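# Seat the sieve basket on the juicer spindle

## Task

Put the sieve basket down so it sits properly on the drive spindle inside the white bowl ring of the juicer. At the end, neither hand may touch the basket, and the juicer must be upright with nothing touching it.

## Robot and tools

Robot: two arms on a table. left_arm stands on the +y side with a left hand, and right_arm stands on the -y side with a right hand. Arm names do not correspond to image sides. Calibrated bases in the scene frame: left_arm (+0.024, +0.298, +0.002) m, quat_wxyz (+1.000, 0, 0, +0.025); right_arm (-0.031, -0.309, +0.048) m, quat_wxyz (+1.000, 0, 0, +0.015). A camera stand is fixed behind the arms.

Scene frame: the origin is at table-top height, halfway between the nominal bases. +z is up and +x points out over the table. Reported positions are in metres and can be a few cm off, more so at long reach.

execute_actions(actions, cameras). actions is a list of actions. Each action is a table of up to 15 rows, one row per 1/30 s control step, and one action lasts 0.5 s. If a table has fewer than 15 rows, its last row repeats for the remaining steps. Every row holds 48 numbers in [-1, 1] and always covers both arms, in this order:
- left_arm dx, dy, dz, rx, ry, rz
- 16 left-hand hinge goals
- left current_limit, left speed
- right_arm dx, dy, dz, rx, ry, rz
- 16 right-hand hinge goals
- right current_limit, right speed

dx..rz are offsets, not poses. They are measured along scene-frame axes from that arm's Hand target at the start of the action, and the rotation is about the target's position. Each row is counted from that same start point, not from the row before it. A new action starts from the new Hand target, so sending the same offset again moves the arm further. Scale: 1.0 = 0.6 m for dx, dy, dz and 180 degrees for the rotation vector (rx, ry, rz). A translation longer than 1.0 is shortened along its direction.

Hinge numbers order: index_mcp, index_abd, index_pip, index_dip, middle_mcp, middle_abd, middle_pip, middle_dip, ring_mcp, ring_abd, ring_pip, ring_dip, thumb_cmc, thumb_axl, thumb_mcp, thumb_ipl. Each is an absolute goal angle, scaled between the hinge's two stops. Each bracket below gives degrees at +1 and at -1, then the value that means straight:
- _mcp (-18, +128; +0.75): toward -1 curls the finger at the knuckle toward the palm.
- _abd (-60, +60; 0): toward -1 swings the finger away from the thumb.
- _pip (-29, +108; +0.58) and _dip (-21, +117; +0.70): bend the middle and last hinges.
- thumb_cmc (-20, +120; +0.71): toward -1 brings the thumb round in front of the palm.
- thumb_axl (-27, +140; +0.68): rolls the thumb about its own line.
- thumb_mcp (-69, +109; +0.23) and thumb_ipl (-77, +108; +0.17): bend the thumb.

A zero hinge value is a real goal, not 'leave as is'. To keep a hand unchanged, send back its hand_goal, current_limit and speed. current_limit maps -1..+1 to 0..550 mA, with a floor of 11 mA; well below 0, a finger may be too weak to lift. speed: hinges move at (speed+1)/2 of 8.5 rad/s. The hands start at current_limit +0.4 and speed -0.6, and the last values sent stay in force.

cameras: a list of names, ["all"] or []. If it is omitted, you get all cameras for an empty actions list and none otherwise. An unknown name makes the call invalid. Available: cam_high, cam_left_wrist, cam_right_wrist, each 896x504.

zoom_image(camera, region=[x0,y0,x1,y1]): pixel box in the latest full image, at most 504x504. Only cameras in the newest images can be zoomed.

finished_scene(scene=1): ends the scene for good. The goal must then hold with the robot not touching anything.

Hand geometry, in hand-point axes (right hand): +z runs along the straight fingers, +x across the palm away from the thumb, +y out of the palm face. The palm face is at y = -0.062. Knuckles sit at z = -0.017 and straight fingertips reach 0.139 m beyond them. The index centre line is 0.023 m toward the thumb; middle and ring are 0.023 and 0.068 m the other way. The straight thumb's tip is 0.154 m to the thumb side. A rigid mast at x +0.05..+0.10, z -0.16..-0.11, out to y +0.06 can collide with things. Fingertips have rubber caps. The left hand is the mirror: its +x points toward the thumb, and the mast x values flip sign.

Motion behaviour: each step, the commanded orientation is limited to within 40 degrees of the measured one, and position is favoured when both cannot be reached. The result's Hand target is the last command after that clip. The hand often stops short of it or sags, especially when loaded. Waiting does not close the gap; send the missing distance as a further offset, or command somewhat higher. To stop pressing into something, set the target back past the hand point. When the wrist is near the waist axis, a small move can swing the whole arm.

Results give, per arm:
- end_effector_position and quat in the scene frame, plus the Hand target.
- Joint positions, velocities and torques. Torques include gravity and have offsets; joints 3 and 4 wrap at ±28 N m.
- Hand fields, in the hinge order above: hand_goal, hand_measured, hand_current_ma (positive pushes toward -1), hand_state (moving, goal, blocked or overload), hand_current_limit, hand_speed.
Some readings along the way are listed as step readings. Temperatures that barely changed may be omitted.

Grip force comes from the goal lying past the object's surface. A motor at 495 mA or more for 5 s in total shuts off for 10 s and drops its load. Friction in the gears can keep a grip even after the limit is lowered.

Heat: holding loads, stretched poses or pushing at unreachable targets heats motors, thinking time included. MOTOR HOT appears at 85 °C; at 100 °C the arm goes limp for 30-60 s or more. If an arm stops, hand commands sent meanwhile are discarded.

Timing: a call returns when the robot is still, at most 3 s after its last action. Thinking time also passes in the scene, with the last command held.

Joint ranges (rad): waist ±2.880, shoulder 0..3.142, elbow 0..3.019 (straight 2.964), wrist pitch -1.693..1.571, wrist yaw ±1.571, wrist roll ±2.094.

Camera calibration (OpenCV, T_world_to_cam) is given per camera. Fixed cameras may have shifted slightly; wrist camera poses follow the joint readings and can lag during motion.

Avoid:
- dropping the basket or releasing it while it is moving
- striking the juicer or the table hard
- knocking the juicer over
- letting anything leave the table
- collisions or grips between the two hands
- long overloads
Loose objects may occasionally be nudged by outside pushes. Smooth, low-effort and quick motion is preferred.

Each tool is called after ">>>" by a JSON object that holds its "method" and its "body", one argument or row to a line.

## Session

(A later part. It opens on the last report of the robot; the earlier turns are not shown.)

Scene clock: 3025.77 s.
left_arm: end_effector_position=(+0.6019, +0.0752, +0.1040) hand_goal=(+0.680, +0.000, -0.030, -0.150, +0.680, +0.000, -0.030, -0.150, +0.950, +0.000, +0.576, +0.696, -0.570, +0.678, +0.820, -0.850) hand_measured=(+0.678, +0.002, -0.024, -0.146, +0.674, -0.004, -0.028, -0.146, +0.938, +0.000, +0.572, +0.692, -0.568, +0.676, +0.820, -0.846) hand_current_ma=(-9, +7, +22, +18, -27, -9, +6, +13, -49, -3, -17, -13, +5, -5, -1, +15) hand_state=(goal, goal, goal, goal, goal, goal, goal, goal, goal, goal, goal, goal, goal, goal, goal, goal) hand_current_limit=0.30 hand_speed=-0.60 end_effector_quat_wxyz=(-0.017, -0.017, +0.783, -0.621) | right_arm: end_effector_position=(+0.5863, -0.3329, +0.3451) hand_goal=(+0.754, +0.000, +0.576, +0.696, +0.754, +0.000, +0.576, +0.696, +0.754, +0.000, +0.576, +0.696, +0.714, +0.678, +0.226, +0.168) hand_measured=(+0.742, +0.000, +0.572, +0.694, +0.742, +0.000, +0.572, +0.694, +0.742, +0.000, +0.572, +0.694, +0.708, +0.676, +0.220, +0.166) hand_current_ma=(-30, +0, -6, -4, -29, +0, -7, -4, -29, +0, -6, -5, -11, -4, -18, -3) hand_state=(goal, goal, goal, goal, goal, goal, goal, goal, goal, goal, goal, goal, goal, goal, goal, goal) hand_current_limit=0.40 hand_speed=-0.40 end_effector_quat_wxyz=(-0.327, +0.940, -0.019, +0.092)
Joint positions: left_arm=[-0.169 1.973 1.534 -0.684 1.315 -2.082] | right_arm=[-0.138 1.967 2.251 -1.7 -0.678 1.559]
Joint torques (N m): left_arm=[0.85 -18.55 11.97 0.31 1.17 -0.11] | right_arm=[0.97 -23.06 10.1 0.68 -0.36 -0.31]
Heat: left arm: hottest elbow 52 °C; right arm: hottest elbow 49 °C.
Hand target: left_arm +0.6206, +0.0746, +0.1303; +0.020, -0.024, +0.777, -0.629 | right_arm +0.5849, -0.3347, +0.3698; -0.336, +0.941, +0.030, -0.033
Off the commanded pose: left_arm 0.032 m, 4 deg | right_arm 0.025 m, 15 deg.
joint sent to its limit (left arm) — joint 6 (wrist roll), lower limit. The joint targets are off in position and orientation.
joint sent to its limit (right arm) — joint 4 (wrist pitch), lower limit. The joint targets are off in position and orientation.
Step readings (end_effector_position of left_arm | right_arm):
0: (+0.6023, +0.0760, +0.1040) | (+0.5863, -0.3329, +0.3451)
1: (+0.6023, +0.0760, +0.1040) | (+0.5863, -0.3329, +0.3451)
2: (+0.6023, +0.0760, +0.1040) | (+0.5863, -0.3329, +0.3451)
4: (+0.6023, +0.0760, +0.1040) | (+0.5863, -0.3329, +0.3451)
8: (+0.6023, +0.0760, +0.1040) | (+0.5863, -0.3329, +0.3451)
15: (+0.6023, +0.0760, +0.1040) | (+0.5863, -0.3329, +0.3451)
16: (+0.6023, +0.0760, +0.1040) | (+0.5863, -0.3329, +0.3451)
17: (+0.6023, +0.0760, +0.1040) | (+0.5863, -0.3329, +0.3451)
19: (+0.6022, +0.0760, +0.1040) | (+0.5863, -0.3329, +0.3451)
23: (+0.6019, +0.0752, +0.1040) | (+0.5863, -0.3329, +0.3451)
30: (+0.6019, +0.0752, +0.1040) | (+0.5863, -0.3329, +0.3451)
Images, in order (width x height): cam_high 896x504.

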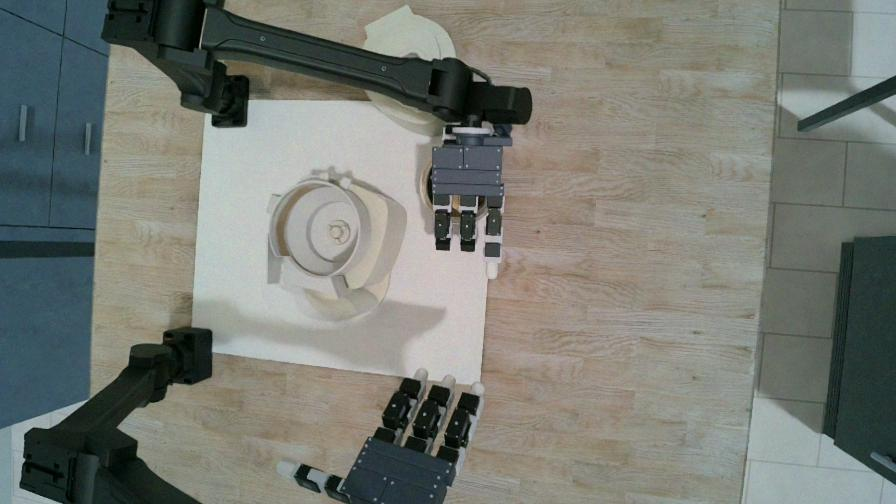

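>>> {"method": "execute_actions", "body": {
  "actions": [
    [[0.0,0.0,0.0,0,0,0,0.695,0,0.0,0.333,0.695,0,0.0,0.333,0.95,0,0.576,0.696,-0.571,0.678,0.85,-0.5,0.3,-0.4,0,0,0,0,0,0,0.754,0,0.576,0.696,0.754,0,0.576,0.696,0.754,0,0.576,0.696,0.714,0.678,0.226,0.168,0.4,-0.4]],
    [[-0.012,0.0,-0.06,0,0,0,0.695,0,0.0,0.333,0.695,0,0.0,0.333,0.95,0,0.576,0.696,-0.571,0.678,0.85,-0.5,0.3,-0.6,0,0,0,0,0,0,0.754,0,0.576,0.696,0.754,0,0.576,0.696,0.754,0,0.576,0.696,0.714,0.678,0.226,0.168,0.4,-0.4]]
  ],
  "cameras": ["cam_high"]
}}

>>> {"method": "zoom_image", "body": {
  "camera": "cam_high",
  "region": [380, 120, 540, 280]
}}

Scene clock: 3034.40 s.
left_arm: end_effector_position=(+0.6121, +0.0739, +0.1045) hand_goal=(+0.696, +0.000, +0.000, +0.334, +0.696, +0.000, +0.000, +0.334, +0.950, +0.000, +0.576, +0.696, -0.570, +0.678, +0.850, -0.500) hand_measured=(+0.680, +0.002, -0.006, +0.332, +0.676, -0.002, -0.006, +0.330, +0.938, +0.000, +0.572, +0.692, -0.570, +0.676, +0.844, -0.502) hand_current_ma=(-70, +7, -21, -9, -91, -8, -20, -11, -49, -3, -17, -13, +3, -5, -34, -11) hand_state=(goal, goal, goal, goal, blocked, goal, goal, goal, goal, goal, goal, goal, goal, goal, goal, goal) hand_current_limit=0.30 hand_speed=-0.60 end_effector_quat_wxyz=(+0.005, +0.001, +0.781, -0.624) | right_arm: end_effector_position=(+0.5863, -0.3329, +0.3451) hand_goal=(+0.754, +0.000, +0.576, +0.696, +0.754, +0.000, +0.576, +0.696, +0.754, +0.000, +0.576, +0.696, +0.714, +0.678, +0.226, +0.168) hand_measured=(+0.742, +0.000, +0.572, +0.694, +0.742, +0.000, +0.572, +0.694, +0.742, +0.000, +0.572, +0.694, +0.708, +0.676, +0.220, +0.166) hand_current_ma=(-30, +0, -6, -4, -29, +0, -7, -4, -29, +0, -6, -5, -11, -4, -18, -3) hand_state=(goal, goal, goal, goal, goal, goal, goal, goal, goal, goal, goal, goal, goal, goal, goal, goal) hand_current_limit=0.40 hand_speed=-0.40 end_effector_quat_wxyz=(-0.327, +0.940, -0.019, +0.092)
Joint positions: left_arm=[-0.169 1.973 1.531 -0.623 1.315 -2.082] | right_arm=[-0.138 1.967 2.251 -1.7 -0.678 1.559]
Joint torques (N m): left_arm=[0.73 -16.56 7.68 1.25 1 -0.11] | right_arm=[0.44 -22.71 10.07 0.4 -0.38 -0.22]
Heat: left arm: hottest elbow 53 °C; right arm: hottest elbow 48 °C.
Hand target: left_arm +0.6134, +0.0746, +0.0943; +0.019, -0.024, +0.777, -0.629 | right_arm +0.5849, -0.3347, +0.3698; -0.336, +0.941, +0.030, -0.033
Off the commanded pose: left_arm 0.010 m, 3 deg | right_arm 0.025 m, 15 deg.
joint sent to its limit (left arm) — joint 6 (wrist roll), lower limit. The joint targets are off in position and orientation.
joint sent to its limit (right arm) — joint 4 (wrist pitch), lower limit. The joint targets are off in position and orientation.
Step readings (end_effector_position of left_arm | right_arm):
0: (+0.6019, +0.0752, +0.1040) | (+0.5863, -0.3329, +0.3451)
1: (+0.6019, +0.0752, +0.1040) | (+0.5863, -0.3329, +0.3451)
2: (+0.6019, +0.0752, +0.1040) | (+0.5863, -0.3329, +0.3451)
4: (+0.6019, +0.0752, +0.1040) | (+0.5863, -0.3329, +0.3451)
8: (+0.6019, +0.0752, +0.1049) | (+0.5863, -0.3329, +0.3451)
15: (+0.6019, +0.0752, +0.1049) | (+0.5863, -0.3329, +0.3451)
16: (+0.6037, +0.0749, +0.1046) | (+0.5863, -0.3329, +0.3451)
17: (+0.6063, +0.0746, +0.1044) | (+0.5863, -0.3329, +0.3451)
19: (+0.6101, +0.0742, +0.1041) | (+0.5863, -0.3329, +0.3451)
23: (+0.6119, +0.0740, +0.1045) | (+0.5863, -0.3329, +0.3451)
30: (+0.6121, +0.0739, +0.1045) | (+0.5863, -0.3329, +0.3451)
Images, in order (width x height): cam_high 896x504.

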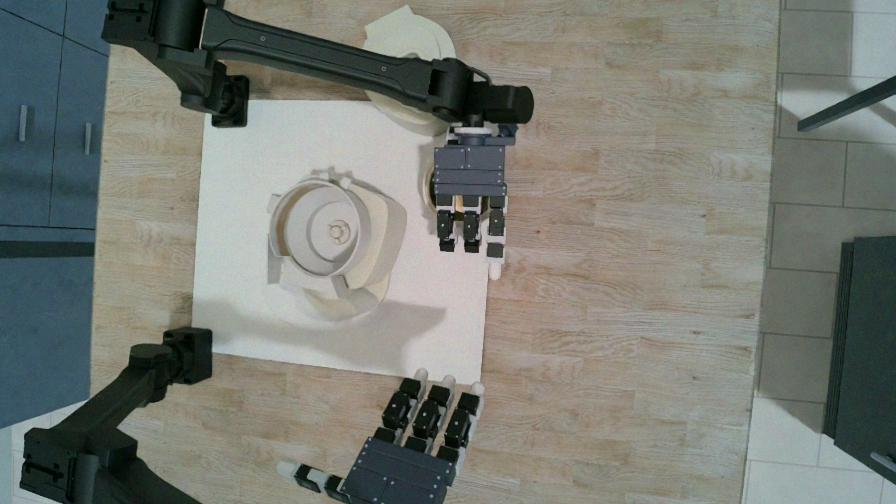

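Scaled by 3.150 from the camera's 896x504 image, which has a finer 1280x720 frame.

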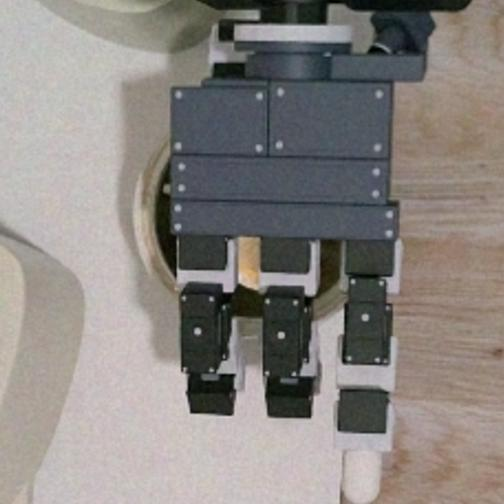

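>>> {"method": "execute_actions", "body": {
  "actions": [
    [[0.0,0.0,0.06,0,0,0,0.695,0,0.0,0.333,0.695,0,0.0,0.333,0.95,0,0.576,0.696,-0.571,0.678,0.85,-0.5,0.3,-0.6,0,0,0,0,0,0,0.754,0,0.576,0.696,0.754,0,0.576,0.696,0.754,0,0.576,0.696,0.714,0.678,0.226,0.168,0.4,-0.4]],
    [[0.0,0.0,0.07,0,0,0,0.695,0,0.0,0.333,0.695,0,0.0,0.333,0.95,0,0.576,0.696,-0.571,0.678,0.85,-0.5,0.3,-0.6,0,0,0,0,0,0,0.754,0,0.576,0.696,0.754,0,0.576,0.696,0.754,0,0.576,0.696,0.714,0.678,0.226,0.168,0.4,-0.4]]
  ],
  "cameras": ["cam_high"]
}}

>>> {"method": "zoom_image", "body": {
  "camera": "cam_high",
  "region": [380, 120, 540, 280]
}}

Scene clock: 3042.60 s.
left_arm: end_effector_position=(+0.6000, +0.0754, +0.1562) hand_goal=(+0.696, +0.000, +0.000, +0.334, +0.696, +0.000, +0.000, +0.334, +0.950, +0.000, +0.576, +0.696, -0.570, +0.678, +0.850, -0.500) hand_measured=(+0.680, +0.002, -0.006, +0.332, +0.676, -0.002, -0.006, +0.330, +0.938, +0.000, +0.572, +0.692, -0.570, +0.676, +0.844, -0.502) hand_current_ma=(-70, +5, -21, -9, -90, -8, -20, -11, -49, -3, -17, -13, -1, -4, -34, -10) hand_state=(goal, goal, goal, goal, blocked, goal, goal, goal, goal, goal, goal, goal, goal, goal, goal, goal) hand_current_limit=0.30 hand_speed=-0.60 end_effector_quat_wxyz=(-0.009, -0.010, +0.783, -0.622) | right_arm: end_effector_position=(+0.5863, -0.3329, +0.3451) hand_goal=(+0.754, +0.000, +0.576, +0.696, +0.754, +0.000, +0.576, +0.696, +0.754, +0.000, +0.576, +0.696, +0.714, +0.678, +0.226, +0.168) hand_measured=(+0.742, +0.000, +0.572, +0.694, +0.742, +0.000, +0.572, +0.694, +0.742, +0.000, +0.572, +0.694, +0.708, +0.676, +0.220, +0.166) hand_current_ma=(-30, +0, -6, -4, -29, +0, -7, -4, -29, +0, -6, -5, -11, -4, -18, -3) hand_state=(goal, goal, goal, goal, goal, goal, goal, goal, goal, goal, goal, goal, goal, goal, goal, goal) hand_current_limit=0.40 hand_speed=-0.40 end_effector_quat_wxyz=(-0.327, +0.940, -0.019, +0.092)
Joint positions: left_arm=[-0.169 1.907 1.577 -0.771 1.315 -2.082] | right_arm=[-0.138 1.967 2.251 -1.7 -0.678 1.559]
Joint torques (N m): left_arm=[0.73 -17.03 11.81 0.32 1.11 -0.12] | right_arm=[0.38 -22.71 10.07 0.5 -0.34 -0.25]
Heat: left arm: hottest elbow 52 °C; right arm: hottest elbow 48 °C.
Hand target: left_arm +0.6134, +0.0746, +0.1723; +0.019, -0.024, +0.777, -0.629 | right_arm +0.5849, -0.3347, +0.3698; -0.336, +0.941, +0.030, -0.033
Off the commanded pose: left_arm 0.021 m, 4 deg | right_arm 0.025 m, 15 deg.
joint sent to its limit (left arm) — joint 6 (wrist roll), lower limit. The joint targets are off in position and orientation.
joint sent to its limit (right arm) — joint 4 (wrist pitch), lower limit. The joint targets are off in position and orientation.
Step readings (end_effector_position of left_arm | right_arm):
0: (+0.6121, +0.0739, +0.1045) | (+0.5863, -0.3329, +0.3451)
1: (+0.6102, +0.0742, +0.1051) | (+0.5863, -0.3329, +0.3451)
2: (+0.6079, +0.0754, +0.1055) | (+0.5863, -0.3329, +0.3451)
4: (+0.6043, +0.0749, +0.1077) | (+0.5863, -0.3329, +0.3451)
8: (+0.6031, +0.0750, +0.1120) | (+0.5863, -0.3329, +0.3451)
15: (+0.6029, +0.0750, +0.1128) | (+0.5863, -0.3329, +0.3451)
16: (+0.6008, +0.0763, +0.1143) | (+0.5863, -0.3329, +0.3451)
17: (+0.5971, +0.0767, +0.1167) | (+0.5863, -0.3329, +0.3451)
19: (+0.5930, +0.0772, +0.1248) | (+0.5863, -0.3329, +0.3451)
23: (+0.5952, +0.0760, +0.1439) | (+0.5863, -0.3329, +0.3451)
30: (+0.6003, +0.0754, +0.1562) | (+0.5863, -0.3329, +0.3451)
Images, in order (width x height): cam_high 896x504.

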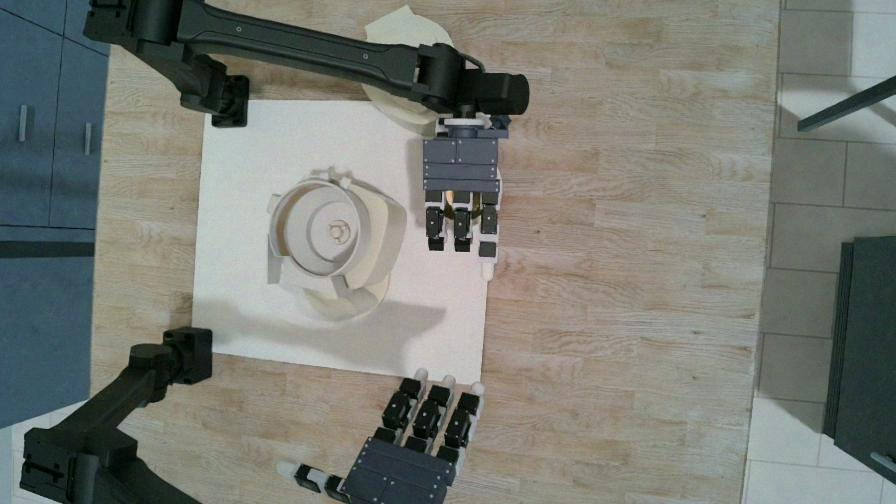

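Scaled by 3.150 from the camera's 896x504 image, which has a finer 1280x720 frame.

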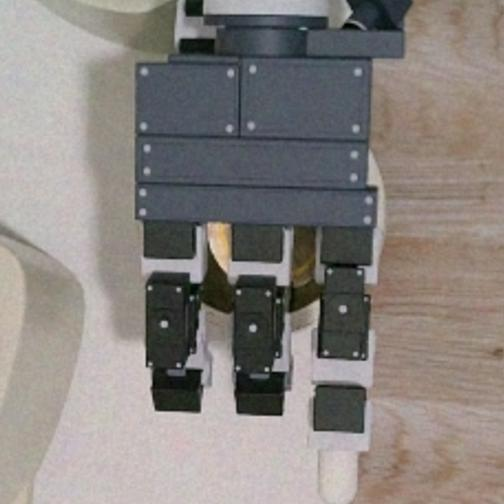

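>>> {"method": "execute_actions", "body": {
  "actions": [],
  "cameras": ["cam_left_wrist"]
}}

Scene clock: 3045.63 s.
left_arm: end_effector_position=(+0.6000, +0.0754, +0.1562) hand_goal=(+0.696, +0.000, +0.000, +0.334, +0.696, +0.000, +0.000, +0.334, +0.950, +0.000, +0.576, +0.696, -0.570, +0.678, +0.850, -0.500) hand_measured=(+0.680, +0.002, -0.006, +0.332, +0.676, -0.002, -0.006, +0.330, +0.938, +0.000, +0.572, +0.692, -0.570, +0.676, +0.844, -0.502) hand_current_ma=(-70, +5, -21, -9, -90, -8, -20, -11, -49, -3, -17, -13, -1, -4, -34, -10) hand_state=(goal, goal, goal, goal, blocked, goal, goal, goal, goal, goal, goal, goal, goal, goal, goal, goal) hand_current_limit=0.30 hand_speed=-0.60 end_effector_quat_wxyz=(-0.009, -0.010, +0.783, -0.622) | right_arm: end_effector_position=(+0.5863, -0.3329, +0.3451) hand_goal=(+0.754, +0.000, +0.576, +0.696, +0.754, +0.000, +0.576, +0.696, +0.754, +0.000, +0.576, +0.696, +0.714, +0.678, +0.226, +0.168) hand_measured=(+0.742, +0.000, +0.572, +0.694, +0.742, +0.000, +0.572, +0.694, +0.742, +0.000, +0.572, +0.694, +0.708, +0.676, +0.220, +0.166) hand_current_ma=(-30, +0, -6, -4, -29, +0, -7, -4, -29, +0, -6, -5, -11, -4, -18, -3) hand_state=(goal, goal, goal, goal, goal, goal, goal, goal, goal, goal, goal, goal, goal, goal, goal, goal) hand_current_limit=0.40 hand_speed=-0.40 end_effector_quat_wxyz=(-0.327, +0.940, -0.019, +0.092)
Joint positions: left_arm=[-0.169 1.907 1.577 -0.771 1.315 -2.082] | right_arm=[-0.138 1.967 2.251 -1.7 -0.678 1.559]
Joint velocities: within noise
Joint torques (N m): left_arm=[0.73 -16.91 11.79 0.32 1.11 -0.11] | right_arm=[0.56 -23.12 10.18 0.64 -0.41 -0.27]
Motor temperatures (°C): left_arm=[33 43 53 30 32 32] | right_arm=[32 39 48 29 33 32]
Heat: left arm: hottest elbow 53 °C; right arm: hottest elbow 48 °C.
Hand target: left_arm +0.6134, +0.0746, +0.1723; +0.019, -0.024, +0.777, -0.629 | right_arm +0.5849, -0.3347, +0.3698; -0.336, +0.941, +0.030, -0.033
Off the commanded pose: left_arm 0.021 m, 4 deg | right_arm 0.025 m, 15 deg.
camera_calibration:
cam_left_wrist: T_world_to_cam=[[0.810191, -0.091301, 0.579012, -0.610443], [-0.403909, 0.628893, 0.664342, 0.037256], [-0.424792, -0.772113, 0.472646, 0.359874], [0, 0, 0, 1]] pos_world=[0.662495, 0.1987, 0.158609]
Images, in order (width x height): cam_left_wrist 896x504.

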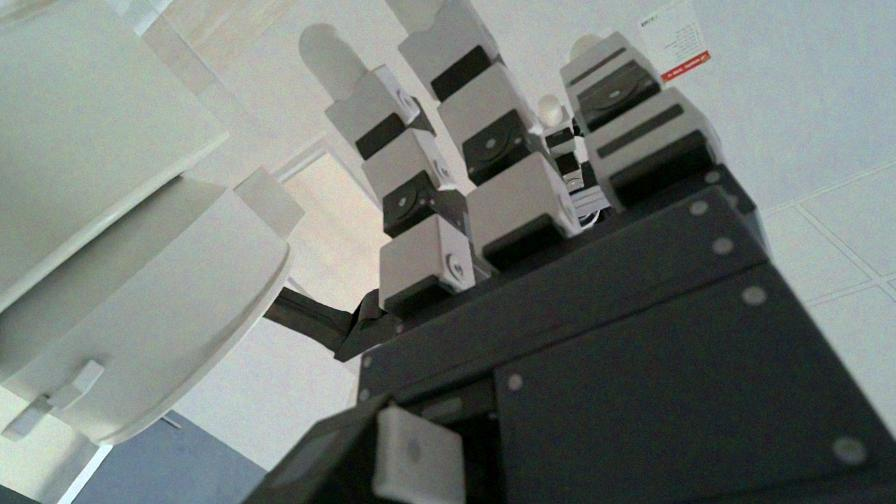

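>>> {"method": "execute_actions", "body": {
  "actions": [
    [[-0.08,0.0,0.08,0,0,0,0.695,0,0.0,0.333,0.695,0,0.0,0.333,0.95,0,0.576,0.696,-0.571,0.678,0.85,-0.5,0.3,-0.6,0,0,0,0,0,0,0.754,0,0.576,0.696,0.754,0,0.576,0.696,0.754,0,0.576,0.696,0.714,0.678,0.226,0.168,0.4,-0.4]],
    [[-0.1,0.02,0.05,0,0,0,0.695,0,0.0,0.333,0.695,0,0.0,0.333,0.95,0,0.576,0.696,-0.571,0.678,0.85,-0.5,0.3,-0.6,0,0,0,0,0,0,0.754,0,0.576,0.696,0.754,0,0.576,0.696,0.754,0,0.576,0.696,0.714,0.678,0.226,0.168,0.4,-0.4]]
  ],
  "cameras": ["cam_high"]
}}

>>> {"method": "zoom_image", "body": {
  "camera": "cam_high",
  "region": [400, 100, 540, 240]
}}

Scene clock: 3053.43 s.
left_arm: end_effector_position=(+0.5013, +0.0854, +0.2516) hand_goal=(+0.696, +0.000, +0.000, +0.334, +0.696, +0.000, +0.000, +0.334, +0.950, +0.000, +0.576, +0.696, -0.570, +0.678, +0.850, -0.500) hand_measured=(+0.682, +0.000, -0.006, +0.332, +0.678, -0.002, -0.004, +0.330, +0.938, -0.002, +0.572, +0.692, -0.572, +0.678, +0.844, -0.502) hand_current_ma=(-59, -1, -19, -9, -76, -7, -17, -11, -50, -4, -16, -13, -6, +0, -32, -10) hand_state=(goal, goal, goal, goal, goal, goal, goal, goal, goal, goal, goal, goal, goal, goal, goal, goal) hand_current_limit=0.30 hand_speed=-0.60 end_effector_quat_wxyz=(+0.006, +0.004, +0.782, -0.623) | right_arm: end_effector_position=(+0.5863, -0.3329, +0.3451) hand_goal=(+0.754, +0.000, +0.576, +0.696, +0.754, +0.000, +0.576, +0.696, +0.754, +0.000, +0.576, +0.696, +0.714, +0.678, +0.226, +0.168) hand_measured=(+0.742, +0.000, +0.572, +0.694, +0.742, +0.000, +0.572, +0.694, +0.742, +0.000, +0.572, +0.694, +0.708, +0.676, +0.220, +0.166) hand_current_ma=(-30, +0, -6, -4, -29, +0, -7, -4, -29, +0, -6, -5, -11, -4, -18, -3) hand_state=(goal, goal, goal, goal, goal, goal, goal, goal, goal, goal, goal, goal, goal, goal, goal, goal) hand_current_limit=0.40 hand_speed=-0.40 end_effector_quat_wxyz=(-0.327, +0.940, -0.019, +0.092)
Joint positions: left_arm=[-0.174 1.574 1.384 -0.871 1.31 -2.081] | right_arm=[-0.138 1.967 2.251 -1.7 -0.678 1.559]
Joint torques (N m): left_arm=[0.97 -11.58 9.54 0.58 1.3 -0.12] | right_arm=[0.15 -23.18 10.32 0.61 -0.36 -0.24]
Heat: left arm: hottest elbow 53 °C; right arm: hottest elbow 48 °C.
Hand target: left_arm +0.5054, +0.0866, +0.2503; +0.020, -0.024, +0.777, -0.629 | right_arm +0.5849, -0.3347, +0.3698; -0.336, +0.941, +0.030, -0.033
Off the commanded pose: left_arm 0.004 m, 4 deg | right_arm 0.025 m, 15 deg.
joint sent to its limit (left arm) — joint 6 (wrist roll), lower limit. The joint targets are off in position and orientation.
joint sent to its limit (right arm) — joint 4 (wrist pitch), lower limit. The joint targets are off in position and orientation.
Step readings (end_effector_position of left_arm | right_arm):
0: (+0.6000, +0.0754, +0.1562) | (+0.5863, -0.3329, +0.3451)
1: (+0.5966, +0.0760, +0.1583) | (+0.5863, -0.3329, +0.3451)
2: (+0.5897, +0.0780, +0.1611) | (+0.5863, -0.3329, +0.3451)
4: (+0.5750, +0.0806, +0.1756) | (+0.5863, -0.3329, +0.3451)
8: (+0.5671, +0.0815, +0.2161) | (+0.5863, -0.3329, +0.3451)
15: (+0.5643, +0.0810, +0.2293) | (+0.5863, -0.3329, +0.3451)
16: (+0.5594, +0.0817, +0.2269) | (+0.5863, -0.3329, +0.3451)
17: (+0.5488, +0.0839, +0.2234) | (+0.5863, -0.3329, +0.3451)
19: (+0.5217, +0.0886, +0.2226) | (+0.5863, -0.3329, +0.3451)
23: (+0.5046, +0.0874, +0.2420) | (+0.5863, -0.3329, +0.3451)
30: (+0.5013, +0.0854, +0.2516) | (+0.5863, -0.3329, +0.3451)
Images, in order (width x height): cam_high 896x504.

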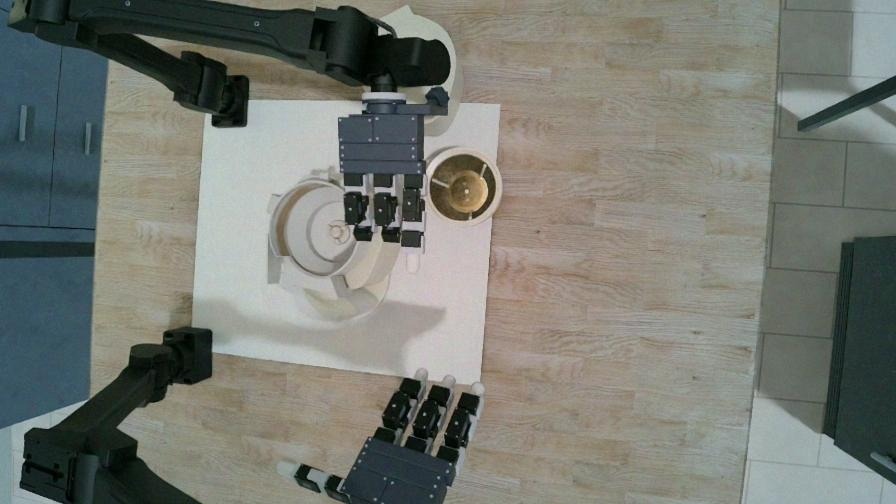

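Scaled by 3.600 from the camera's 896x504 image, which has a finer 1280x720 frame.

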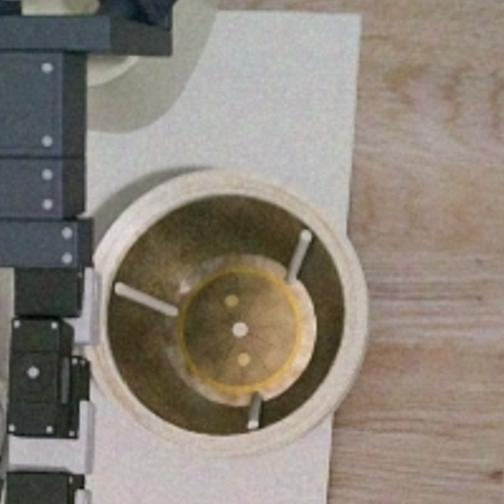

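>>> {"method": "execute_actions", "body": {
  "actions": [
    [[0.08,0.0,0.0,0,0,0,0.695,0,0.0,0.333,0.695,0,0.0,0.333,0.95,0,0.576,0.696,-0.571,0.678,0.85,-0.5,0.3,-0.6,0,0,0,0,0,0,0.754,0,0.576,0.696,0.754,0,0.576,0.696,0.754,0,0.576,0.696,0.714,0.678,0.226,0.168,0.4,-0.4]],
    [[0.079,-0.02,-0.06,0,0,0,0.695,0,0.0,0.333,0.695,0,0.0,0.333,0.95,0,0.576,0.696,-0.571,0.678,0.85,-0.5,0.3,-0.6,0,0,0,0,0,0,0.754,0,0.576,0.696,0.754,0,0.576,0.696,0.754,0,0.576,0.696,0.714,0.678,0.226,0.168,0.4,-0.4]],
    [[0.0,0.0,-0.09,0,0,0,0.695,0,0.0,0.333,0.695,0,0.0,0.333,0.95,0,0.576,0.696,-0.571,0.678,0.85,-0.5,0.3,-0.6,0,0,0,0,0,0,0.754,0,0.576,0.696,0.754,0,0.576,0.696,0.754,0,0.576,0.696,0.714,0.678,0.226,0.168,0.4,-0.4]],
    [[0.0,0.0,-0.06,0,0,0,0.695,0,0.0,0.333,0.695,0,0.0,0.333,0.95,0,0.576,0.696,-0.571,0.678,0.85,-0.5,0.3,-0.6,0,0,0,0,0,0,0.754,0,0.576,0.696,0.754,0,0.576,0.696,0.754,0,0.576,0.696,0.714,0.678,0.226,0.168,0.4,-0.4]]
  ],
  "cameras": ["cam_high"]
}}

>>> {"method": "zoom_image", "body": {
  "camera": "cam_high",
  "region": [400, 100, 540, 240]
}}

Scene clock: 3076.67 s.
left_arm: end_effector_position=(+0.5978, +0.0765, +0.1263) hand_goal=(+0.696, +0.000, +0.000, +0.334, +0.696, +0.000, +0.000, +0.334, +0.950, +0.000, +0.576, +0.696, -0.570, +0.678, +0.850, -0.500) hand_measured=(+0.684, +0.000, -0.004, +0.332, +0.680, +0.000, -0.004, +0.330, +0.938, +0.000, +0.572, +0.692, -0.570, +0.678, +0.844, -0.502) hand_current_ma=(-48, -1, -17, -8, -72, -3, -17, -11, -50, -1, -16, -13, +0, +0, -30, -9) hand_state=(goal, goal, goal, goal, goal, goal, goal, goal, goal, goal, goal, goal, goal, goal, goal, goal) hand_current_limit=0.30 hand_speed=-0.60 end_effector_quat_wxyz=(-0.001, -0.004, +0.782, -0.624) | right_arm: end_effector_position=(+0.5863, -0.3329, +0.3451) hand_goal=(+0.754, +0.000, +0.576, +0.696, +0.754, +0.000, +0.576, +0.696, +0.754, +0.000, +0.576, +0.696, +0.714, +0.678, +0.226, +0.168) hand_measured=(+0.742, +0.000, +0.572, +0.694, +0.742, +0.000, +0.572, +0.694, +0.742, +0.000, +0.572, +0.694, +0.708, +0.676, +0.220, +0.166) hand_current_ma=(-30, +0, -6, -4, -29, +0, -7, -4, -29, +0, -6, -5, -11, -4, -18, -3) hand_state=(goal, goal, goal, goal, goal, goal, goal, goal, goal, goal, goal, goal, goal, goal, goal, goal) hand_current_limit=0.40 hand_speed=-0.40 end_effector_quat_wxyz=(-0.327, +0.940, -0.019, +0.092)
Joint positions: left_arm=[-0.168 1.921 1.513 -0.672 1.316 -2.082] | right_arm=[-0.138 1.967 2.251 -1.7 -0.678 1.559]
Joint torques (N m): left_arm=[0.79 -16.79 8.28 1.25 0.98 -0.12] | right_arm=[0.26 -22.77 10.19 0.64 -0.39 -0.27]
Heat: left arm: hottest elbow 52 °C; right arm: hottest elbow 48 °C.
Hand target: left_arm +0.6008, +0.0746, +0.1243; +0.019, -0.024, +0.777, -0.629 | right_arm +0.5849, -0.3347, +0.3698; -0.336, +0.941, +0.030, -0.033
Off the commanded pose: left_arm 0.004 m, 3 deg | right_arm 0.025 m, 15 deg.
joint sent to its limit (left arm) — joint 6 (wrist roll), lower limit. The joint targets are off in position and orientation.
joint sent to its limit (right arm) — joint 4 (wrist pitch), lower limit. The joint targets are off in position and orientation.
Step readings (end_effector_position of left_arm | right_arm):
0: (+0.5013, +0.0854, +0.2516) | (+0.5863, -0.3329, +0.3451)
1: (+0.5033, +0.0851, +0.2511) | (+0.5863, -0.3329, +0.3451)
2: (+0.5093, +0.0840, +0.2514) | (+0.5863, -0.3329, +0.3451)
4: (+0.5275, +0.0817, +0.2493) | (+0.5863, -0.3329, +0.3451)
8: (+0.5406, +0.0826, +0.2321) | (+0.5863, -0.3329, +0.3451)
15: (+0.5410, +0.0850, +0.2271) | (+0.5863, -0.3329, +0.3451)
16: (+0.5441, +0.0846, +0.2263) | (+0.5863, -0.3329, +0.3451)
17: (+0.5518, +0.0837, +0.2256) | (+0.5863, -0.3329, +0.3451)
19: (+0.5719, +0.0805, +0.2207) | (+0.5863, -0.3329, +0.3451)
23: (+0.5855, +0.0780, +0.1990) | (+0.5863, -0.3329, +0.3451)
30: (+0.5864, +0.0779, +0.1903) | (+0.5863, -0.3329, +0.3451)
31: (+0.5891, +0.0776, +0.1885) | (+0.5863, -0.3329, +0.3451)
32: (+0.5928, +0.0771, +0.1863) | (+0.5863, -0.3329, +0.3451)
34: (+0.5969, +0.0766, +0.1805) | (+0.5863, -0.3329, +0.3451)
38: (+0.5976, +0.0766, +0.1695) | (+0.5863, -0.3329, +0.3451)
45: (+0.5980, +0.0765, +0.1663) | (+0.5863, -0.3329, +0.3451)
46: (+0.5996, +0.0763, +0.1645) | (+0.5863, -0.3329, +0.3451)
47: (+0.6008, +0.0762, +0.1611) | (+0.5863, -0.3329, +0.3451)
49: (+0.6000, +0.0763, +0.1512) | (+0.5863, -0.3329, +0.3451)
53: (+0.5971, +0.0766, +0.1324) | (+0.5863, -0.3329, +0.3451)
60: (+0.5977, +0.0765, +0.1263) | (+0.5863, -0.3329, +0.3451)
Images, in order (width x height): cam_high 896x504.

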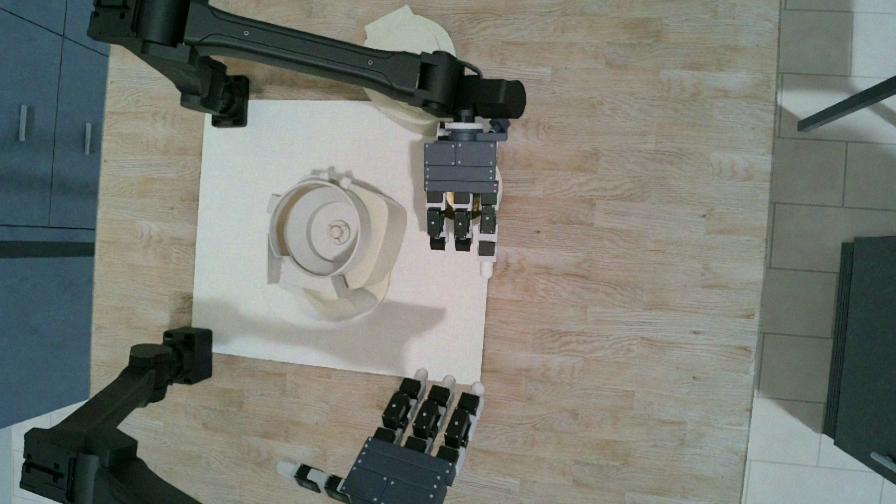

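Scaled by 3.600 from the camera's 896x504 image, which has a finer 1280x720 frame.

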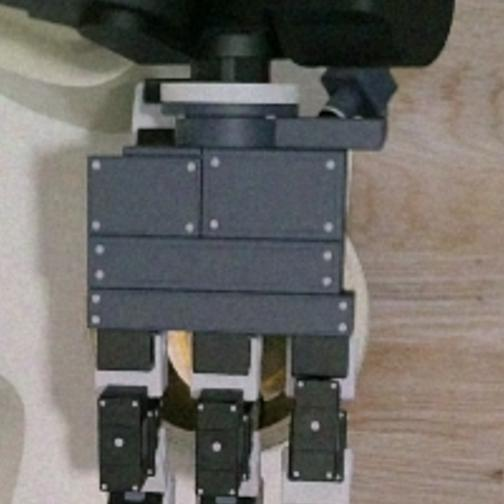

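>>> {"method": "execute_actions", "body": {
  "actions": [
    [[0.022,0.0,-0.03,0,0,0,0.695,0,0.0,0.333,0.695,0,0.0,0.333,0.95,0,0.576,0.696,-0.571,0.678,0.85,-0.5,0.3,-0.6,0,0,0,0,0,0,0.754,0,0.576,0.696,0.754,0,0.576,0.696,0.754,0,0.576,0.696,0.714,0.678,0.226,0.168,0.4,-0.4]],
    [[0.0,0.0,-0.038,0,0,0,0.695,0,0.0,0.333,0.695,0,0.0,0.333,0.95,0,0.576,0.696,-0.571,0.678,0.85,-0.5,0.3,-0.6,0,0,0,0,0,0,0.754,0,0.576,0.696,0.754,0,0.576,0.696,0.754,0,0.576,0.696,0.714,0.678,0.226,0.168,0.4,-0.4]]
  ],
  "cameras": ["cam_high"]
}}

>>> {"method": "zoom_image", "body": {
  "camera": "cam_high",
  "region": [400, 100, 540, 240]
}}

Scene clock: 3088.00 s.
left_arm: end_effector_position=(+0.6097, +0.0751, +0.0912) hand_goal=(+0.696, +0.000, +0.000, +0.334, +0.696, +0.000, +0.000, +0.334, +0.950, +0.000, +0.576, +0.696, -0.570, +0.678, +0.850, -0.500) hand_measured=(+0.684, +0.000, -0.004, +0.332, +0.680, +0.000, -0.004, +0.330, +0.938, +0.000, +0.572, +0.692, -0.570, +0.678, +0.844, -0.502) hand_current_ma=(-48, -1, -17, -8, -72, -3, -17, -11, -50, -1, -16, -13, -1, +0, -30, -9) hand_state=(goal, goal, goal, goal, goal, goal, goal, goal, goal, goal, goal, goal, goal, goal, goal, goal) hand_current_limit=0.30 hand_speed=-0.60 end_effector_quat_wxyz=(+0.002, -0.002, +0.782, -0.624) | right_arm: end_effector_position=(+0.5863, -0.3329, +0.3451) hand_goal=(+0.754, +0.000, +0.576, +0.696, +0.754, +0.000, +0.576, +0.696, +0.754, +0.000, +0.576, +0.696, +0.714, +0.678, +0.226, +0.168) hand_measured=(+0.742, +0.000, +0.572, +0.694, +0.742, +0.000, +0.572, +0.694, +0.742, +0.000, +0.572, +0.694, +0.708, +0.676, +0.220, +0.166) hand_current_ma=(-30, +0, -6, -4, -29, +0, -7, -4, -29, +0, -6, -5, -11, -4, -18, -3) hand_state=(goal, goal, goal, goal, goal, goal, goal, goal, goal, goal, goal, goal, goal, goal, goal, goal) hand_current_limit=0.40 hand_speed=-0.40 end_effector_quat_wxyz=(-0.327, +0.940, -0.019, +0.092)
Joint positions: left_arm=[-0.168 1.985 1.513 -0.6 1.316 -2.082] | right_arm=[-0.138 1.967 2.251 -1.7 -0.678 1.559]
Joint torques (N m): left_arm=[0.97 -16.44 8.27 1.28 1 -0.11] | right_arm=[0.32 -22.65 10.19 0.61 -0.36 -0.26]
Heat: left arm: hottest elbow 52 °C; right arm: hottest elbow 48 °C.
Hand target: left_arm +0.6139, +0.0746, +0.0835; +0.019, -0.024, +0.777, -0.629 | right_arm +0.5849, -0.3347, +0.3698; -0.336, +0.941, +0.030, -0.033
Off the commanded pose: left_arm 0.009 m, 3 deg | right_arm 0.025 m, 15 deg.
joint sent to its limit (left arm) — joint 6 (wrist roll), lower limit. The joint targets are off in position and orientation.
joint sent to its limit (right arm) — joint 4 (wrist pitch), lower limit. The joint targets are off in position and orientation.
Step readings (end_effector_position of left_arm | right_arm):
0: (+0.5978, +0.0765, +0.1263) | (+0.5863, -0.3329, +0.3451)
1: (+0.5986, +0.0764, +0.1256) | (+0.5863, -0.3329, +0.3451)
2: (+0.6002, +0.0762, +0.1241) | (+0.5863, -0.3329, +0.3451)
4: (+0.6018, +0.0761, +0.1182) | (+0.5863, -0.3329, +0.3451)
8: (+0.6017, +0.0761, +0.1049) | (+0.5863, -0.3329, +0.3451)
15: (+0.6015, +0.0761, +0.1005) | (+0.5863, -0.3329, +0.3451)
16: (+0.6031, +0.0759, +0.0999) | (+0.5863, -0.3329, +0.3451)
17: (+0.6056, +0.0756, +0.0985) | (+0.5863, -0.3329, +0.3451)
19: (+0.6088, +0.0752, +0.0963) | (+0.5863, -0.3329, +0.3451)
23: (+0.6097, +0.0751, +0.0920) | (+0.5863, -0.3329, +0.3451)
30: (+0.6097, +0.0751, +0.0912) | (+0.5863, -0.3329, +0.3451)
Images, in order (width x height): cam_high 896x504.

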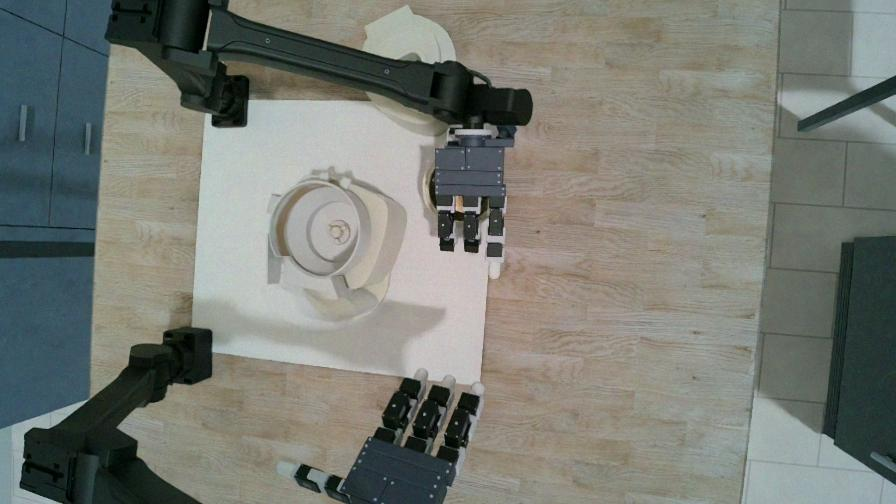

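Scaled by 3.600 from the camera's 896x504 image, which has a finer 1280x720 frame.

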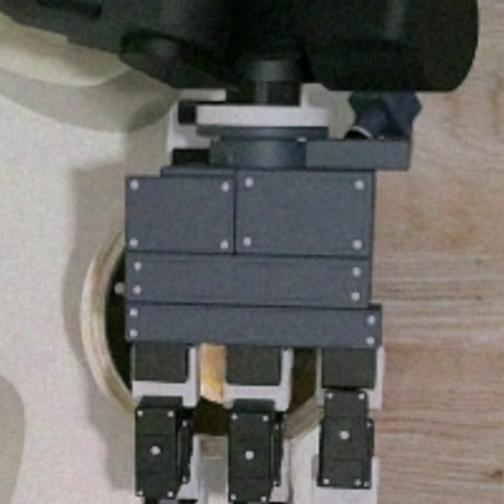

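>>> {"method": "execute_actions", "body": {
  "actions": [
    [[0.0,0.0,0.0,0,0,0,0.695,0,-0.01,0.0,0.695,0,-0.01,0.0,0.95,0,0.576,0.696,-0.571,0.678,0.85,-0.73,-0.2,-0.6,0,0,0,0,0,0,0.754,0,0.576,0.696,0.754,0,0.576,0.696,0.754,0,0.576,0.696,0.714,0.678,0.226,0.168,0.4,-0.4]],
    [[0.0,0.0,0.0,0,0,0,0.68,0,-0.03,-0.15,0.68,0,-0.03,-0.15,0.95,0,0.576,0.696,-0.571,0.678,0.82,-0.85,0.3,-0.6,0,0,0,0,0,0,0.754,0,0.576,0.696,0.754,0,0.576,0.696,0.754,0,0.576,0.696,0.714,0.678,0.226,0.168,0.4,-0.4]]
  ]
}}

Scene clock: 3095.57 s.
left_arm: end_effector_position=(+0.6097, +0.0751, +0.0876) hand_goal=(+0.680, +0.000, -0.030, -0.150, +0.680, +0.000, -0.030, -0.150, +0.950, +0.000, +0.576, +0.696, -0.570, +0.678, +0.820, -0.850) hand_measured=(+0.712, +0.000, +0.014, -0.104, +0.704, +0.000, -0.004, -0.110, +0.938, +0.000, +0.572, +0.692, -0.566, +0.678, +0.872, -0.714) hand_current_ma=(+147, -1, +189, +200, +101, -3, +111, +169, -50, -1, -16, -13, +12, +0, +303, +358) hand_state=(blocked, goal, blocked, blocked, blocked, goal, blocked, blocked, goal, goal, goal, goal, goal, goal, blocked, blocked) hand_current_limit=0.30 hand_speed=-0.60 end_effector_quat_wxyz=(+0.000, -0.003, +0.782, -0.624) | right_arm: end_effector_position=(+0.5863, -0.3329, +0.3451) hand_goal=(+0.754, +0.000, +0.576, +0.696, +0.754, +0.000, +0.576, +0.696, +0.754, +0.000, +0.576, +0.696, +0.714, +0.678, +0.226, +0.168) hand_measured=(+0.742, +0.000, +0.572, +0.694, +0.742, +0.000, +0.572, +0.694, +0.742, +0.000, +0.572, +0.694, +0.708, +0.676, +0.220, +0.166) hand_current_ma=(-30, +0, -6, -4, -29, +0, -7, -4, -29, +0, -6, -5, -11, -4, -18, -3) hand_state=(goal, goal, goal, goal, goal, goal, goal, goal, goal, goal, goal, goal, goal, goal, goal, goal) hand_current_limit=0.40 hand_speed=-0.40 end_effector_quat_wxyz=(-0.327, +0.940, -0.019, +0.092)
Joint positions: left_arm=[-0.168 1.991 1.513 -0.599 1.316 -2.082] | right_arm=[-0.138 1.967 2.251 -1.7 -0.678 1.559]
Joint torques (N m): left_arm=[1.03 -17.03 8.27 1.22 1.02 -0.11] | right_arm=[0.44 -22.59 10.13 0.51 -0.39 -0.25]
Heat: left arm: hottest elbow 51 °C; right arm: hottest elbow 48 °C.
Hand target: left_arm +0.6140, +0.0746, +0.0835; +0.020, -0.024, +0.777, -0.629 | right_arm +0.5849, -0.3347, +0.3698; -0.336, +0.941, +0.030, -0.033
Off the commanded pose: left_arm 0.006 m, 3 deg | right_arm 0.025 m, 15 deg.
joint sent to its limit (left arm) — joint 6 (wrist roll), lower limit. The joint targets are off in position and orientation.
joint sent to its limit (right arm) — joint 4 (wrist pitch), lower limit. The joint targets are off in position and orientation.
Step readings (end_effector_position of left_arm | right_arm):
0: (+0.6097, +0.0751, +0.0912) | (+0.5863, -0.3329, +0.3451)
1: (+0.6097, +0.0751, +0.0912) | (+0.5863, -0.3329, +0.3451)
2: (+0.6097, +0.0751, +0.0912) | (+0.5863, -0.3329, +0.3451)
4: (+0.6097, +0.0751, +0.0912) | (+0.5863, -0.3329, +0.3451)
8: (+0.6098, +0.0751, +0.0912) | (+0.5863, -0.3329, +0.3451)
15: (+0.6099, +0.0751, +0.0903) | (+0.5863, -0.3329, +0.3451)
16: (+0.6099, +0.0751, +0.0903) | (+0.5863, -0.3329, +0.3451)
17: (+0.6099, +0.0751, +0.0903) | (+0.5863, -0.3329, +0.3451)
19: (+0.6098, +0.0751, +0.0894) | (+0.5863, -0.3329, +0.3451)
23: (+0.6097, +0.0751, +0.0876) | (+0.5863, -0.3329, +0.3451)
30: (+0.6097, +0.0751, +0.0876) | (+0.5863, -0.3329, +0.3451)

>>> {"method": "execute_actions", "body": {
  "actions": [
    [[0.0,0.0,0.03,0,0,0,0.665,0,-0.05,-0.25,0.665,0,-0.05,-0.25,0.95,0,0.576,0.696,-0.571,0.678,0.77,-0.95,0.76,-0.5,0,0,0,0,0,0,0.754,0,0.576,0.696,0.754,0,0.576,0.696,0.754,0,0.576,0.696,0.714,0.678,0.226,0.168,0.4,-0.4]],
    [[0.0,0.0,0.04,0,0,0,0.665,0,-0.05,-0.25,0.665,0,-0.05,-0.25,0.95,0,0.576,0.696,-0.571,0.678,0.77,-0.95,0.76,-0.6,0,0,0,0,0,0,0.754,0,0.576,0.696,0.754,0,0.576,0.696,0.754,0,0.576,0.696,0.714,0.678,0.226,0.168,0.4,-0.4]],
    [[0.0,0.0,0.04,0,0,0,0.665,0,-0.05,-0.25,0.665,0,-0.05,-0.25,0.95,0,0.576,0.696,-0.571,0.678,0.77,-0.95,0.76,-0.6,0,0,0,0,0,0,0.754,0,0.576,0.696,0.754,0,0.576,0.696,0.754,0,0.576,0.696,0.714,0.678,0.226,0.168,0.4,-0.4]]
  ],
  "cameras": ["cam_high"]
}}

>>> {"method": "zoom_image", "body": {
  "camera": "cam_high",
  "region": [400, 100, 540, 240]
}}

Scene clock: 3104.50 s.
left_arm: end_effector_position=(+0.5944, +0.0771, +0.1170) hand_goal=(+0.666, +0.000, -0.050, -0.250, +0.666, +0.000, -0.050, -0.250, +0.950, +0.000, +0.576, +0.696, -0.570, +0.678, +0.770, -0.950) hand_measured=(+0.720, +0.000, +0.018, -0.186, +0.710, -0.002, -0.002, -0.192, +0.938, +0.000, +0.572, +0.692, -0.564, +0.678, +0.890, -0.714) hand_current_ma=(+248, -1, +299, +287, +207, -6, +204, +255, -50, -1, -16, -13, +22, +0, +484, +484) hand_state=(blocked, goal, blocked, blocked, blocked, goal, blocked, blocked, goal, goal, goal, goal, goal, goal, blocked, blocked) hand_current_limit=0.76 hand_speed=-0.60 end_effector_quat_wxyz=(-0.021, -0.021, +0.784, -0.620) | right_arm: end_effector_position=(+0.5863, -0.3329, +0.3451) hand_goal=(+0.754, +0.000, +0.576, +0.696, +0.754, +0.000, +0.576, +0.696, +0.754, +0.000, +0.576, +0.696, +0.714, +0.678, +0.226, +0.168) hand_measured=(+0.742, +0.000, +0.572, +0.694, +0.742, +0.000, +0.572, +0.694, +0.742, +0.000, +0.572, +0.694, +0.708, +0.676, +0.220, +0.166) hand_current_ma=(-30, +0, -6, -4, -29, +0, -7, -4, -29, +0, -6, -5, -11, -4, -18, -3) hand_state=(goal, goal, goal, goal, goal, goal, goal, goal, goal, goal, goal, goal, goal, goal, goal, goal) hand_current_limit=0.40 hand_speed=-0.40 end_effector_quat_wxyz=(-0.327, +0.940, -0.019, +0.092)
Joint positions: left_arm=[-0.168 1.944 1.527 -0.716 1.314 -2.081] | right_arm=[-0.138 1.967 2.251 -1.7 -0.678 1.559]
Joint torques (N m): left_arm=[1.03 -18.78 12.55 0.24 1.23 -0.13] | right_arm=[-0.21 -23.36 10.13 0.69 -0.36 -0.27]
Heat: left arm: hottest elbow 51 °C; right arm: hottest elbow 48 °C.
Hand target: left_arm +0.6140, +0.0746, +0.1495; +0.019, -0.024, +0.777, -0.629 | right_arm +0.5849, -0.3347, +0.3698; -0.336, +0.941, +0.030, -0.033
Off the commanded pose: left_arm 0.038 m, 5 deg | right_arm 0.025 m, 15 deg.
joint sent to its limit (left arm) — joint 6 (wrist roll), lower limit. The joint targets are off in position and orientation.
joint sent to its limit (right arm) — joint 4 (wrist pitch), lower limit. The joint targets are off in position and orientation.
Step readings (end_effector_position of left_arm | right_arm):
0: (+0.6097, +0.0751, +0.0876) | (+0.5863, -0.3329, +0.3451)
1: (+0.6092, +0.0752, +0.0875) | (+0.5863, -0.3329, +0.3451)
2: (+0.6086, +0.0753, +0.0874) | (+0.5863, -0.3329, +0.3451)
4: (+0.6075, +0.0754, +0.0863) | (+0.5863, -0.3329, +0.3451)
8: (+0.6072, +0.0755, +0.0863) | (+0.5863, -0.3329, +0.3451)
15: (+0.6071, +0.0755, +0.0862) | (+0.5863, -0.3329, +0.3451)
16: (+0.6055, +0.0757, +0.0868) | (+0.5863, -0.3329, +0.3451)
17: (+0.6035, +0.0769, +0.0882) | (+0.5863, -0.3329, +0.3451)
19: (+0.5997, +0.0764, +0.0904) | (+0.5863, -0.3329, +0.3451)
23: (+0.5987, +0.0766, +0.0956) | (+0.5863, -0.3329, +0.3451)
30: (+0.5985, +0.0766, +0.0973) | (+0.5863, -0.3329, +0.3451)
31: (+0.5973, +0.0768, +0.0985) | (+0.5863, -0.3329, +0.3451)
32: (+0.5947, +0.0771, +0.0991) | (+0.5863, -0.3329, +0.3451)
34: (+0.5915, +0.0775, +0.1031) | (+0.5863, -0.3329, +0.3451)
38: (+0.5913, +0.0775, +0.1110) | (+0.5863, -0.3329, +0.3451)
45: (+0.5944, +0.0771, +0.1170) | (+0.5863, -0.3329, +0.3451)
Images, in order (width x height): cam_high 896x504.

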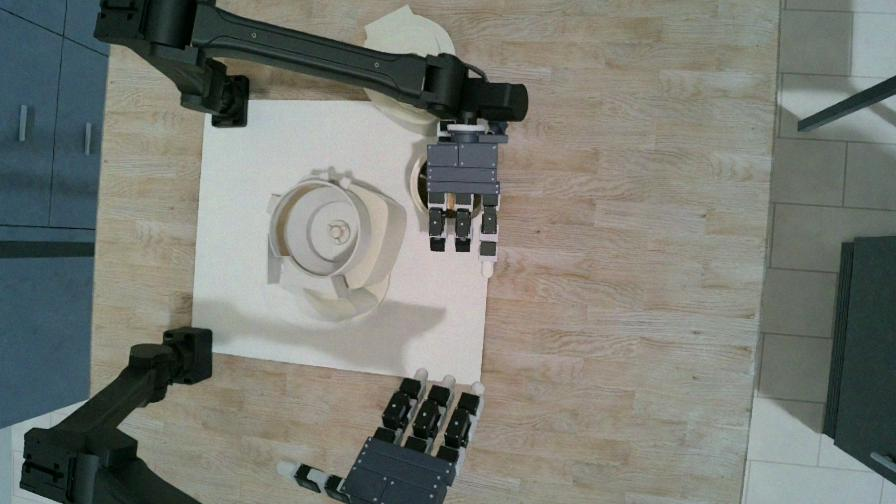

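Scaled by 3.600 from the camera's 896x504 image, which has a finer 1280x720 frame.

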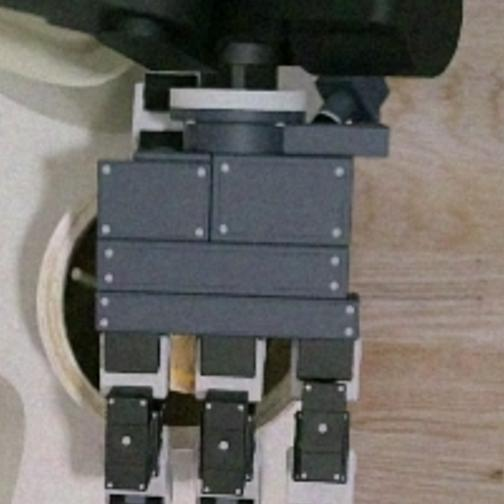

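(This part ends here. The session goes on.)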